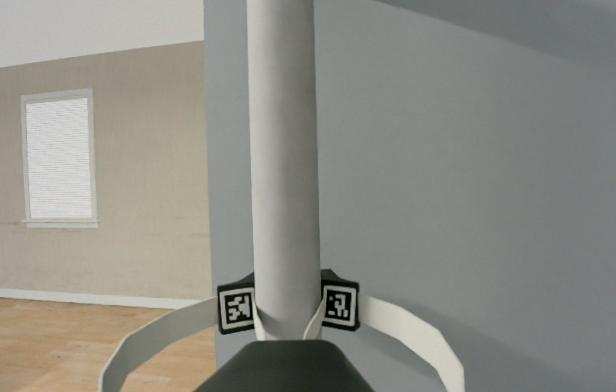

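Emit:
move(blocking=false, r2={"base":{"translate_m":-0.22,"strafe_m":-0.06},"contact_limits":{"translate_m":0.8}}, cameras=[])

Emit:
wait(seconds=4, cameras=["r2_head_left_camera","r1_head_camera","r1_head_left_camera"])

Scene clock: 553.03 s.
move: r2 moving
r1: as last shown
r1.lidar_m: 3.80 1.04 1.20 2.50 2.62 2.05 1.96 2.08 2.28 2.18 1.17 0.88
r1.servo_current: wrist_yaw_rad=46(59) wrist_pitch_rad=39(46) wrist_roll_rad=52(59) gripper_m=52(52)
r1.wrist_depth_mm: 136 139 - - - - - / 113 139 - - - - - / 117 140 271 - - - - / 137 161 - - - - - / 1983 - - - - - - / 1182 1182 193 1205 187 1138 1118 / 842 759 759 154 798 778 820
r2.base_odometry: x=-1.447 y=-1.712 heading=-2.064
r2.turned_by_wheels: +0.001
r2.turned_by_imu: +0.001
r2.base_tilt: forward=-0.7 right=+0.0
r2.lidar_m: 0.41 0.45 3.63 2.01 3.77 1.80 1.43 1.39 1.33 1.07 1.02 0.62
r2.base_status: translate_m moving; strafe_m moving
r2.joint_positions: lift_m=+0.920 arm_m=+0.000 wrist_yaw_rad=+0.520 wrist_pitch_rad=+0.003 wrist_roll_rad=+0.002 gripper_m=-0.029
r2.joint_status: not commanded
r2.measured_speeds: translate_m=-0.122 strafe_m=-0.035 rotate_rad=-0.008 lift_m=+0.000 arm_m=+0.000 wrist_yaw_rad=+0.000 wrist_pitch_rad=+0.000 wrist_roll_rad=+0.000
r2.motor_effort: lift_m=+20(20) arm_m=-5(6) wheel_0=+1(7) wheel_1=-9(10) wheel_2=+21(22)
r2.servo_current: wrist_yaw_rad=111(124) wrist_pitch_rad=39(46) wrist_roll_rad=52(59) gripper_m=98(104)
r2.contact_limits: translate_m 0.8
r2.hand_pose: x=+0.4647 y=+0.0674 z=+1.0971 quat_wxyz=(+0.966, +0.001, +0.002, +0.257) (m; r2's base frame)
r2.wrist_depth_mm: - - 251 163 230 221 215 / - - 254 164 231 223 217 / - - 254 165 233 224 217 / - - 256 166 234 226 219 / - - 256 166 238 226 221 / - - 186 167 181 226 222 / - - 260 - 237 226 222
pictures: none
No camera images: "cameras" was empty.

Scene clock: 555.30 s.
earlier move: r2 done
r1.base_odometry: x=+0.382 y=+1.708 heading=+2.920
r1.turned_by_wheels: +0.000
r1.turned_by_imu: +0.000
r1.base_tilt: forward=-1.6 right=+1.3
r1.lidar_m: 3.79 1.06 1.18 2.50 2.62 2.05 1.95 2.06 2.28 2.21 1.13 0.88
r1.base_status: not commanded
r1.joint_positions: lift_m=+0.127 arm_m=+0.000 wrist_yaw_rad=+3.089 wrist_pitch_rad=+0.002 wrist_roll_rad=+0.000 gripper_m=+0.056
r1.joint_status: not commanded
r1.measured_speeds: all 0
r1.motor_effort: lift_m=+20(20) arm_m=-4(4) wheel_0=-1(2) wheel_1=+0(1) wheel_2=-1(1)
r1.servo_current: wrist_yaw_rad=46(72) wrist_pitch_rad=39(52) wrist_roll_rad=65(72) gripper_m=39(52)
r1.hand_pose: x=-0.1125 y=+0.1024 z=+0.3046 quat_wxyz=(+0.026, -0.001, +0.000, +1.000) (m; r1's base frame)
r1.wrist_depth_mm: 136 139 - - - - - / 113 139 - - - - - / 117 140 271 - - - - / 137 161 - - - - - / 1921 - - - - - - / 1205 1182 193 1205 187 1160 1138 / 854 741 750 153 798 768 831
r2.base_odometry: x=-1.403 y=-1.521 heading=-2.065
r2.turned_by_wheels: -0.001
r2.turned_by_imu: -0.143
r2.base_tilt: forward=-0.6 right=+0.1
r2.lidar_m: 0.41 0.43 3.63 2.04 4.70 1.88 1.33 1.25 1.28 1.16 1.08 0.74
r2.base_status: done
r2.joint_positions: lift_m=+0.920 arm_m=+0.000 wrist_yaw_rad=+0.499 wrist_pitch_rad=+0.003 wrist_roll_rad=+0.001 gripper_m=-0.029
r2.joint_status: not commanded
r2.measured_speeds: all 0
r2.motor_effort: lift_m=+20(20) arm_m=-9(10) wheel_0=-4(21) wheel_1=-4(28) wheel_2=+7(22)
r2.servo_current: wrist_yaw_rad=59(124) wrist_pitch_rad=39(52) wrist_roll_rad=52(59) gripper_m=104(104)
r2.contact_limits: translate_m 0.8
r2.hand_pose: x=+0.4663 y=+0.0613 z=+1.0973 quat_wxyz=(+0.969, +0.000, +0.001, +0.247) (m; r2's base frame)
r2.wrist_depth_mm: - - 231 164 255 268 281 / - - 232 163 256 270 283 / - - 234 166 258 272 283 / - - 235 165 258 273 286 / - - 236 168 262 274 289 / - - 185 168 179 277 290 / - - 237 - 267 281 293
wait: 2.27 of 4 s (r2 has come to rest)
pictures: r1_head_camera, r1_head_left_camera, r2_head_left_camera
Images, in order (width x height): r1_head_camera 420x560, r1_head_left_camera 420x672, r2_head_left_camera 420x672.

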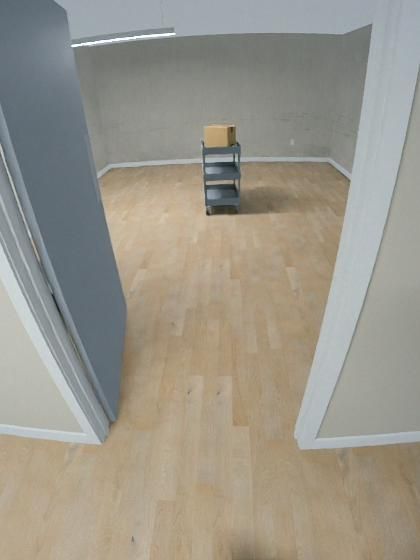

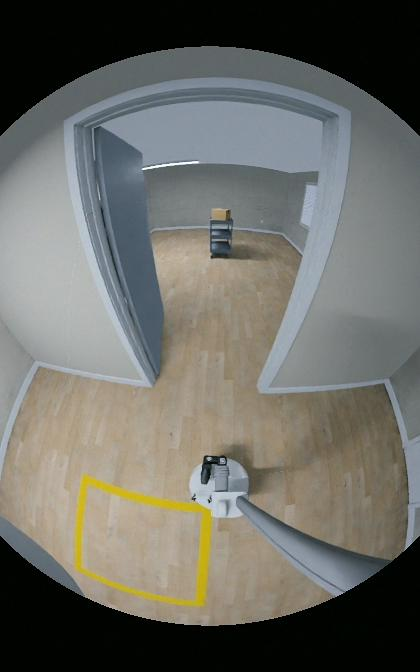

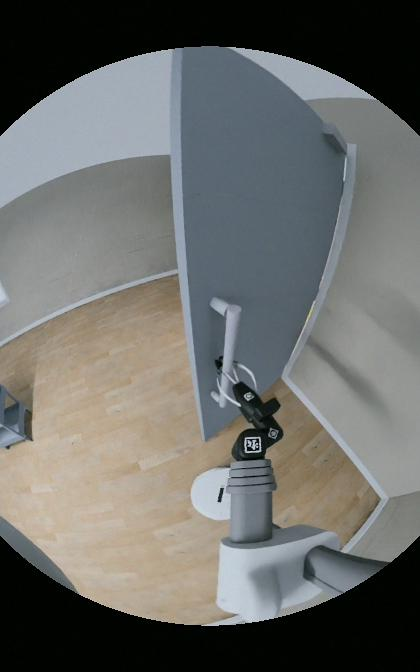

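Emit:
move(blocking=false, r1={"base":{"translate_m":2.0},"pace":"max"}, cameras=[])

Emit:
wait(seconds=7, cameras=["r1_head_camera"])

Scene clock: 563.97 s.
move: r1 moving
r1.base_odometry: x=+0.321 y=+1.721 heading=+2.921
r1.turned_by_wheels: +0.000
r1.turned_by_imu: +0.000
r1.base_tilt: forward=-1.6 right=+1.3
r1.lidar_m: 3.76 0.99 1.09 2.49 2.63 2.09 2.01 2.15 2.26 2.20 1.09 0.80
r1.base_status: translate_m moving
r1.joint_positions: lift_m=+0.127 arm_m=+0.000 wrist_yaw_rad=+3.089 wrist_pitch_rad=+0.002 wrist_roll_rad=+0.000 gripper_m=+0.056
r1.joint_status: not commanded
r1.measured_speeds: translate_m=+0.242 strafe_m=+0.001 rotate_rad=-0.004 lift_m=+0.000 arm_m=+0.000 wrist_yaw_rad=+0.000 wrist_pitch_rad=+0.000 wrist_roll_rad=+0.000
r1.motor_effort: lift_m=+20(20) arm_m=-4(4) wheel_0=+8(10) wheel_1=+7(9) wheel_2=-13(14)
r1.servo_current: wrist_yaw_rad=26(59) wrist_pitch_rad=46(46) wrist_roll_rad=65(72) gripper_m=46(46)
r1.hand_pose: x=-0.1125 y=+0.1024 z=+0.3046 quat_wxyz=(+0.026, -0.001, +0.000, +1.000) (m; r1's base frame)
r1.wrist_depth_mm: - 137 - - - - - / - 137 - - - - - / 110 138 211 - - - - / 124 139 - - - - - / 1661 - - - - - - / 1182 1205 195 1205 187 1138 1118 / 854 759 759 143 809 778 820
r2: as last shown
r2.turned_by_wheels: +0.000
r2.turned_by_imu: +0.001
r2.base_tilt: forward=-0.7 right=+0.1
r2.lidar_m: 0.42 0.45 3.59 2.01 4.70 1.88 1.30 1.24 1.30 1.15 1.09 0.75
r2.motor_effort: lift_m=+19(20) arm_m=-9(9) wheel_0=-4(4) wheel_1=-4(5) wheel_2=+7(7)
r2.servo_current: wrist_yaw_rad=52(59) wrist_pitch_rad=39(46) wrist_roll_rad=52(59) gripper_m=98(98)
r2.contact_limits: translate_m 0.8
r2.wrist_depth_mm: - - 230 164 254 270 282 / - - 232 163 255 270 282 / - - 235 166 257 272 285 / - - 235 165 258 272 287 / - - 236 167 262 274 290 / - - 186 167 180 278 289 / - - 236 - 265 278 294
pictures: none
No camera images: "cameras" was empty.

Scene clock: 568.37 s.
earlier move: r1 done
r1.base_odometry: x=-1.569 y=+2.146 heading=+2.920
r1.turned_by_wheels: +0.000
r1.turned_by_imu: +0.001
r1.base_tilt: forward=-1.6 right=+1.3
r1.lidar_m: 1.82 3.48 2.54 0.73 0.74 0.94 4.07 1.05 1.51 2.23 2.32 3.22
r1.base_status: done
r1.joint_positions: lift_m=+0.127 arm_m=+0.000 wrist_yaw_rad=+3.089 wrist_pitch_rad=+0.002 wrist_roll_rad=+0.000 gripper_m=+0.056
r1.joint_status: not commanded
r1.measured_speeds: all 0
r1.motor_effort: lift_m=+20(20) arm_m=-4(4) wheel_0=-1(11) wheel_1=-2(10) wheel_2=+1(15)
r1.servo_current: wrist_yaw_rad=46(72) wrist_pitch_rad=39(52) wrist_roll_rad=39(72) gripper_m=46(52)
r1.hand_pose: x=-0.1125 y=+0.1024 z=+0.3046 quat_wxyz=(+0.026, -0.001, +0.000, +1.000) (m; r1's base frame)
r1.wrist_depth_mm: 136 138 - - - - - / 114 139 - - - - - / 118 140 274 - - - - / 137 162 - - - - - / - - - - - - - / 1078 1118 193 1182 188 - - / 842 759 759 809 788 768 768
r2.base_odometry: x=-1.403 y=-1.521 heading=-2.065
r2.turned_by_wheels: +0.000
r2.turned_by_imu: +0.001
r2.base_tilt: forward=-0.6 right=+0.0
r2.lidar_m: 0.39 0.47 3.61 2.04 4.71 1.85 1.32 1.22 1.29 1.17 1.09 0.78
r2.base_status: not commanded
r2.joint_positions: lift_m=+0.920 arm_m=+0.000 wrist_yaw_rad=+0.499 wrist_pitch_rad=+0.003 wrist_roll_rad=+0.001 gripper_m=-0.029
r2.joint_status: not commanded
r2.measured_speeds: all 0
r2.motor_effort: lift_m=+19(20) arm_m=-9(9) wheel_0=-3(4) wheel_1=-5(5) wheel_2=+7(7)
r2.servo_current: wrist_yaw_rad=46(65) wrist_pitch_rad=46(52) wrist_roll_rad=39(59) gripper_m=91(104)
r2.contact_limits: translate_m 0.8
r2.hand_pose: x=+0.4663 y=+0.0613 z=+1.0973 quat_wxyz=(+0.969, +0.000, +0.001, +0.247) (m; r2's base frame)
r2.wrist_depth_mm: - - 232 163 255 270 283 / - - 233 163 256 270 282 / - - 233 167 257 271 285 / - - 235 165 259 274 286 / - - 236 167 263 274 289 / - - 186 168 180 277 289 / - - 236 - 267 279 293
wait: 4.40 of 7 s (r1 has come to rest)
pictures: r1_head_camera
Images, in order (width x height): r1_head_camera 420x560.

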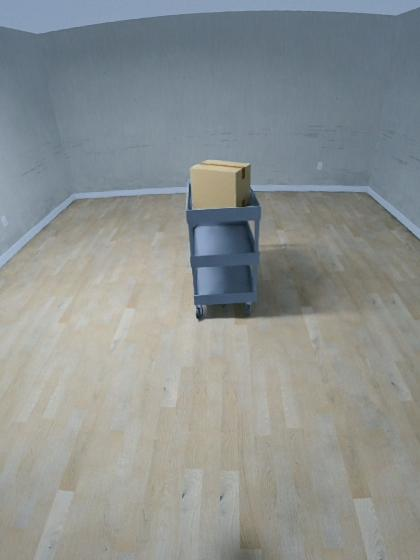

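Emit:
move(blocking=false, r1={"base":{"translate_m":1.05,"strafe_m":-0.1},"pace":"fast","joints":{"lift_m":1.0,"wrist_yaw_rad":0.0}}, cameras=[])

Emit:
wait(seconds=7, cameras=[])

Emit:
wait(seconds=2, cameras=["r1_head_camera","r1_wrist_camera"])

Emit:
zoom_image(camera="r1_head_camera", region=[140, 120, 340, 420])

Scene clock: 582.83 s.
move: r1 moving
r1.base_odometry: x=-1.617 y=+2.162 heading=+2.921
r1.turned_by_wheels: +0.000
r1.turned_by_imu: +0.000
r1.base_tilt: forward=-1.6 right=+1.2
r1.lidar_m: 1.77 3.51 2.59 0.75 0.77 0.94 4.13 1.13 1.58 2.23 2.32 3.23
r1.base_status: translate_m moving; strafe_m moving
r1.joint_positions: lift_m=+0.190 arm_m=+0.000 wrist_yaw_rad=+2.450 wrist_pitch_rad=+0.002 wrist_roll_rad=+0.000 gripper_m=+0.056
r1.joint_status: lift_m moving; wrist_yaw_rad moving
r1.measured_speeds: translate_m=+0.194 strafe_m=-0.020 rotate_rad=-0.004 lift_m=+0.243 arm_m=+0.000 wrist_yaw_rad=-1.819 wrist_pitch_rad=+0.000 wrist_roll_rad=+0.000
r1.motor_effort: lift_m=+29(29) arm_m=-3(4) wheel_0=+11(11) wheel_1=+7(7) wheel_2=-10(11)
r1.servo_current: wrist_yaw_rad=98(124) wrist_pitch_rad=39(46) wrist_roll_rad=52(72) gripper_m=39(46)
r1.hand_pose: x=+0.0045 y=+0.2512 z=+0.3674 quat_wxyz=(+0.339, -0.001, +0.000, +0.941) (m; r1's base frame)
r1.wrist_depth_mm: - - - - - - - / - - - - - - - / - - - - - - - / - - - - - - - / - - - - - - 1808 / 1366 1366 192 - 188 - 1098 / 960 866 878 143 - - 842
r2: as last shown
r2.turned_by_imu: +0.000
r2.base_tilt: forward=-0.6 right=+0.1
r2.lidar_m: 0.40 0.45 3.64 2.04 4.71 1.89 1.29 1.25 1.28 1.16 1.09 0.75
r2.motor_effort: lift_m=+20(20) arm_m=-9(9) wheel_0=-3(4) wheel_1=-4(5) wheel_2=+7(7)
r2.servo_current: wrist_yaw_rad=39(59) wrist_pitch_rad=39(39) wrist_roll_rad=46(52) gripper_m=104(104)
r2.contact_limits: translate_m 0.8
r2.wrist_depth_mm: - - 230 163 255 268 283 / - - 233 163 256 268 282 / - - 234 166 257 272 286 / - - 235 165 259 273 286 / - - 236 168 262 274 287 / - - 185 167 180 278 289 / - - 238 - 265 279 293
pictures: none
No camera images: "cameras" was empty.

Scene clock: 586.27 s.
earlier move: r1 done
r1.base_odometry: x=-2.572 y=+2.474 heading=+2.921
r1.turned_by_wheels: +0.000
r1.turned_by_imu: +0.000
r1.base_tilt: forward=-1.6 right=+1.3
r1.lidar_m: 0.78 0.82 2.69 2.55 1.43 1.37 2.09 2.17 2.25 2.13 2.23 3.08
r1.base_status: done
r1.joint_positions: lift_m=+1.000 arm_m=+0.000 wrist_yaw_rad=+0.003 wrist_pitch_rad=+0.002 wrist_roll_rad=+0.000 gripper_m=+0.056
r1.joint_status: all done
r1.measured_speeds: all 0
r1.motor_effort: lift_m=+25(30) arm_m=-4(4) wheel_0=+2(11) wheel_1=+2(9) wheel_2=+0(13)
r1.servo_current: wrist_yaw_rad=46(124) wrist_pitch_rad=39(46) wrist_roll_rad=39(72) gripper_m=39(52)
r1.hand_pose: x=+0.4595 y=-0.0866 z=+1.1771 quat_wxyz=(+1.000, +0.000, +0.001, +0.001) (m; r1's base frame)
r1.wrist_depth_mm: - - - - - - - / - - - - - - - / - - - - - - - / - - - - - - - / - - - - - - - / - 741 194 809 188 - - / - 723 627 143 - - -
r2.base_odometry: x=-1.403 y=-1.521 heading=-2.065
r2.turned_by_wheels: +0.000
r2.turned_by_imu: +0.000
r2.base_tilt: forward=-0.6 right=+0.0
r2.lidar_m: 0.39 0.45 1.42 2.02 4.72 1.89 1.33 1.24 1.29 1.17 1.11 0.76
r2.base_status: not commanded
r2.joint_positions: lift_m=+0.920 arm_m=+0.000 wrist_yaw_rad=+0.499 wrist_pitch_rad=+0.003 wrist_roll_rad=+0.001 gripper_m=-0.029
r2.joint_status: not commanded
r2.measured_speeds: all 0
r2.motor_effort: lift_m=+19(20) arm_m=-9(9) wheel_0=-3(4) wheel_1=-5(5) wheel_2=+7(7)
r2.servo_current: wrist_yaw_rad=39(59) wrist_pitch_rad=33(52) wrist_roll_rad=39(59) gripper_m=91(104)
r2.contact_limits: translate_m 0.8
r2.hand_pose: x=+0.4663 y=+0.0613 z=+1.0973 quat_wxyz=(+0.969, +0.000, +0.001, +0.247) (m; r2's base frame)
r2.wrist_depth_mm: - - 231 164 255 268 282 / - - 231 163 256 270 282 / - - 234 167 257 271 285 / - - 235 165 258 274 286 / - - 236 167 262 276 289 / - - 185 167 180 278 290 / - - 236 - 265 279 294
wait: 3.43 of 7 s (r1 has come to rest)
pictures: none
No camera images: "cameras" was empty.

Scene clock: 588.27 s.
r1.base_odometry: x=-2.572 y=+2.474 heading=+2.921
r1.turned_by_wheels: +0.000
r1.turned_by_imu: +0.000
r1.base_tilt: forward=-1.6 right=+1.3
r1.lidar_m: 0.77 0.81 2.67 2.55 1.41 1.34 2.07 2.19 2.24 2.15 2.24 3.08
r1.base_status: done
r1.joint_positions: lift_m=+1.000 arm_m=+0.000 wrist_yaw_rad=+0.003 wrist_pitch_rad=+0.002 wrist_roll_rad=+0.000 gripper_m=+0.056
r1.joint_status: all done
r1.measured_speeds: all 0
r1.motor_effort: lift_m=+25(30) arm_m=-4(4) wheel_0=+2(11) wheel_1=+2(9) wheel_2=+0(13)
r1.servo_current: wrist_yaw_rad=59(124) wrist_pitch_rad=39(46) wrist_roll_rad=46(72) gripper_m=46(52)
r1.hand_pose: x=+0.4595 y=-0.0866 z=+1.1771 quat_wxyz=(+1.000, +0.000, +0.001, +0.001) (m; r1's base frame)
r1.wrist_depth_mm: - - - - - - - / - - - - - - - / - - - - - - - / - - - - - - - / - - - - - - - / - 750 193 820 187 - - / - 715 621 143 - - -
r2.base_odometry: x=-1.403 y=-1.521 heading=-2.065
r2.turned_by_wheels: +0.000
r2.turned_by_imu: +0.000
r2.base_tilt: forward=-0.6 right=+0.0
r2.lidar_m: 0.41 0.44 1.43 2.04 4.71 1.86 1.30 1.24 1.29 1.15 1.09 0.73
r2.base_status: not commanded
r2.joint_positions: lift_m=+0.920 arm_m=+0.000 wrist_yaw_rad=+0.499 wrist_pitch_rad=+0.003 wrist_roll_rad=+0.001 gripper_m=-0.029
r2.joint_status: not commanded
r2.measured_speeds: all 0
r2.motor_effort: lift_m=+20(20) arm_m=-9(9) wheel_0=-3(4) wheel_1=-4(5) wheel_2=+7(7)
r2.servo_current: wrist_yaw_rad=39(59) wrist_pitch_rad=46(52) wrist_roll_rad=52(59) gripper_m=104(104)
r2.contact_limits: translate_m 0.8
r2.hand_pose: x=+0.4663 y=+0.0613 z=+1.0973 quat_wxyz=(+0.969, +0.000, +0.001, +0.247) (m; r2's base frame)
r2.wrist_depth_mm: - - 231 164 254 270 283 / - - 232 163 257 270 282 / - - 233 166 257 272 285 / - - 235 165 259 274 286 / - - 236 167 260 276 289 / - - 185 168 180 278 290 / - - 237 - 266 279 291
wait: 2.00 s; at rest by 0.27 s
pictures: r1_head_camera, r1_wrist_camera
Images, in order (width x height): r1_head_camera 420x560, r1_wrist_camera 616x392.

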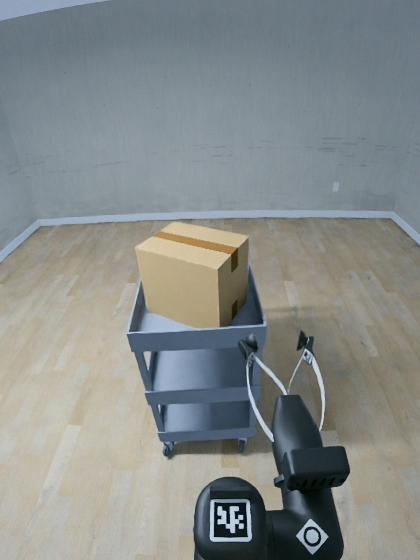

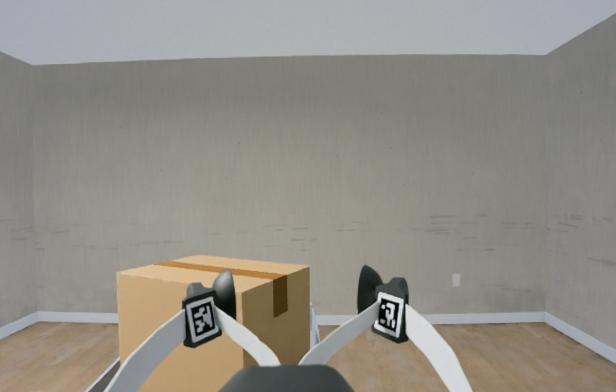

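Scaled by 1.680 from the camera's 420x560 image, which has a finer 600x800 frame.

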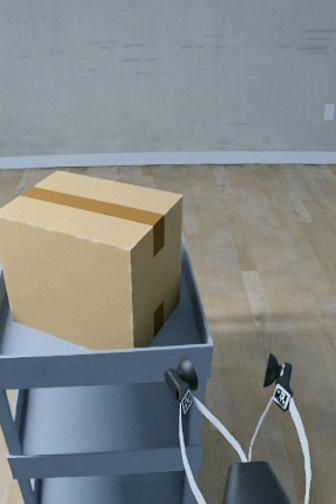

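Emit:
move(blocking=false, r1={"base":{"strafe_m":0.12},"joints":{"wrist_pitch_rad":0.8,"wrist_roll_rad":1.57,"gripper_m":0.09}}, cameras=[])

Emit:
wait(seconds=2.5, cameras=["r1_head_camera","r1_wrist_camera"])

Scene clock: 614.90 s.
move: r1 moving
r1.base_odometry: x=-2.580 y=+2.438 heading=+2.921
r1.turned_by_wheels: +0.000
r1.turned_by_imu: +0.000
r1.base_tilt: forward=-1.6 right=+1.3
r1.lidar_m: 0.77 0.82 2.62 2.54 1.39 1.32 2.10 2.18 2.28 2.20 2.28 3.11
r1.base_status: strafe_m moving
r1.joint_positions: lift_m=+1.000 arm_m=+0.000 wrist_yaw_rad=+0.003 wrist_pitch_rad=+0.582 wrist_roll_rad=+0.580 gripper_m=+0.074
r1.joint_status: wrist_pitch_rad moving; wrist_roll_rad moving; gripper_m moving
r1.measured_speeds: translate_m=-0.001 strafe_m=+0.140 rotate_rad=+0.005 lift_m=+0.000 arm_m=+0.000 wrist_yaw_rad=+0.000 wrist_pitch_rad=+1.746 wrist_roll_rad=+1.818
r1.motor_effort: lift_m=+25(25) arm_m=-3(4) wheel_0=-10(10) wheel_1=+11(11) wheel_2=+0(1)
r1.servo_current: wrist_yaw_rad=59(59) wrist_pitch_rad=52(78) wrist_roll_rad=91(130) gripper_m=72(78)
r1.hand_pose: x=+0.4121 y=-0.0867 z=+1.0192 quat_wxyz=(+0.918, +0.274, +0.275, -0.081) (m; r1's base frame)
r1.wrist_depth_mm: - - - - - - - / - - 741 - - - - / - 634 668 - - 1921 1708 / - 707 683 788 1921 1576 1464 / - 798 715 - 1618 1464 1255 / - 676 192 - 185 1255 1160 / - 1618 189 137 1008 1138 1060
r2: as last shown
r2.base_tilt: forward=-0.6 right=+0.1
r2.lidar_m: 0.37 0.43 1.41 1.91 4.69 1.89 1.32 1.24 1.29 1.16 1.10 0.75
r2.servo_current: wrist_yaw_rad=46(59) wrist_pitch_rad=39(46) wrist_roll_rad=52(52) gripper_m=98(104)
r2.contact_limits: translate_m 0.8
r2.wrist_depth_mm: - - 230 163 254 268 282 / - - 232 163 257 270 282 / - - 233 166 256 271 285 / - - 234 165 260 273 287 / - - 236 167 262 276 290 / - - 185 168 180 278 289 / - - 236 - 266 279 293
pictures: none
No camera images: "cameras" was empty.

Scene clock: 616.00 s.
earlier move: r1 done
r1.base_odometry: x=-2.598 y=+2.357 heading=+2.921
r1.turned_by_wheels: +0.000
r1.turned_by_imu: +0.000
r1.base_tilt: forward=-1.6 right=+1.3
r1.lidar_m: 0.77 3.45 2.56 2.45 1.33 1.29 2.11 2.17 2.37 2.28 2.35 0.85
r1.base_status: done
r1.joint_positions: lift_m=+1.000 arm_m=+0.000 wrist_yaw_rad=+0.003 wrist_pitch_rad=+0.799 wrist_roll_rad=+1.568 gripper_m=+0.090
r1.joint_status: all done
r1.measured_speeds: all 0
r1.motor_effort: lift_m=+25(25) arm_m=-4(4) wheel_0=-1(12) wheel_1=+1(11) wheel_2=+0(2)
r1.servo_current: wrist_yaw_rad=59(59) wrist_pitch_rad=33(78) wrist_roll_rad=39(130) gripper_m=46(78)
r1.hand_pose: x=+0.3723 y=-0.0869 z=+0.9710 quat_wxyz=(+0.653, +0.650, +0.276, -0.274) (m; r1's base frame)
r1.wrist_depth_mm: - - 1921 1464 1229 1078 931 / - - 1921 1576 1255 1060 931 / - - 1863 1464 1229 1060 931 / 647 647 - - 1182 1060 960 / 559 621 - - 1205 1078 960 / 591 661 195 - 192 1042 946 / 621 603 647 143 1229 1098 946
r2.base_odometry: x=-1.403 y=-1.521 heading=-2.065
r2.turned_by_wheels: +0.000
r2.turned_by_imu: +0.000
r2.base_tilt: forward=-0.6 right=+0.0
r2.lidar_m: 0.40 0.44 1.34 1.41 4.71 1.85 1.34 1.21 1.31 1.15 1.09 0.76
r2.base_status: not commanded
r2.joint_positions: lift_m=+0.920 arm_m=+0.000 wrist_yaw_rad=+0.499 wrist_pitch_rad=+0.003 wrist_roll_rad=+0.001 gripper_m=-0.029
r2.joint_status: not commanded
r2.measured_speeds: all 0
r2.motor_effort: lift_m=+20(20) arm_m=-9(9) wheel_0=-3(4) wheel_1=-4(5) wheel_2=+7(7)
r2.servo_current: wrist_yaw_rad=46(59) wrist_pitch_rad=39(52) wrist_roll_rad=46(59) gripper_m=98(104)
r2.contact_limits: translate_m 0.8
r2.hand_pose: x=+0.4663 y=+0.0613 z=+1.0973 quat_wxyz=(+0.969, +0.000, +0.001, +0.247) (m; r2's base frame)
r2.wrist_depth_mm: - - 231 163 254 268 282 / - - 232 163 256 268 283 / - - 235 166 257 273 286 / - - 234 165 258 273 287 / - - 236 167 263 274 289 / - - 186 167 180 278 290 / - - 236 - 265 279 296
wait: 1.10 of 2.5 s (r1 has come to rest)
pictures: r1_head_camera, r1_wrist_camera
Images, in order (width x height): r1_head_camera 420x560, r1_wrist_camera 616x392.

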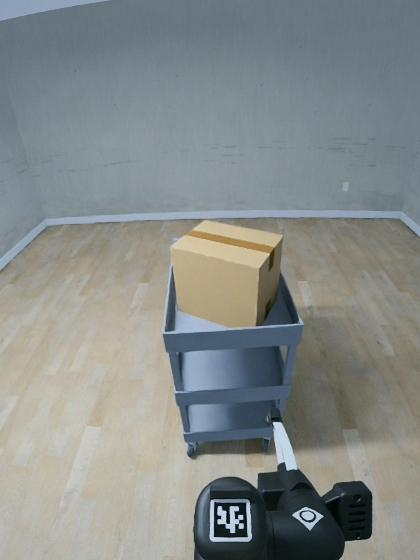

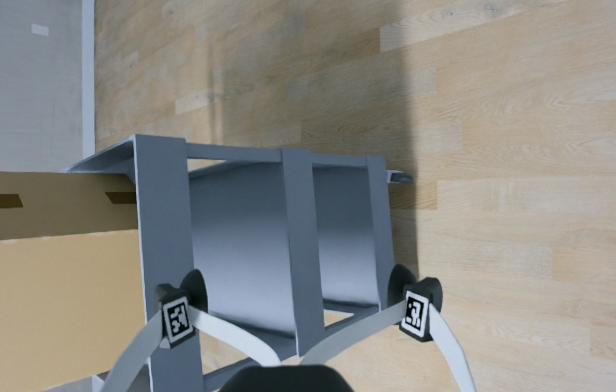

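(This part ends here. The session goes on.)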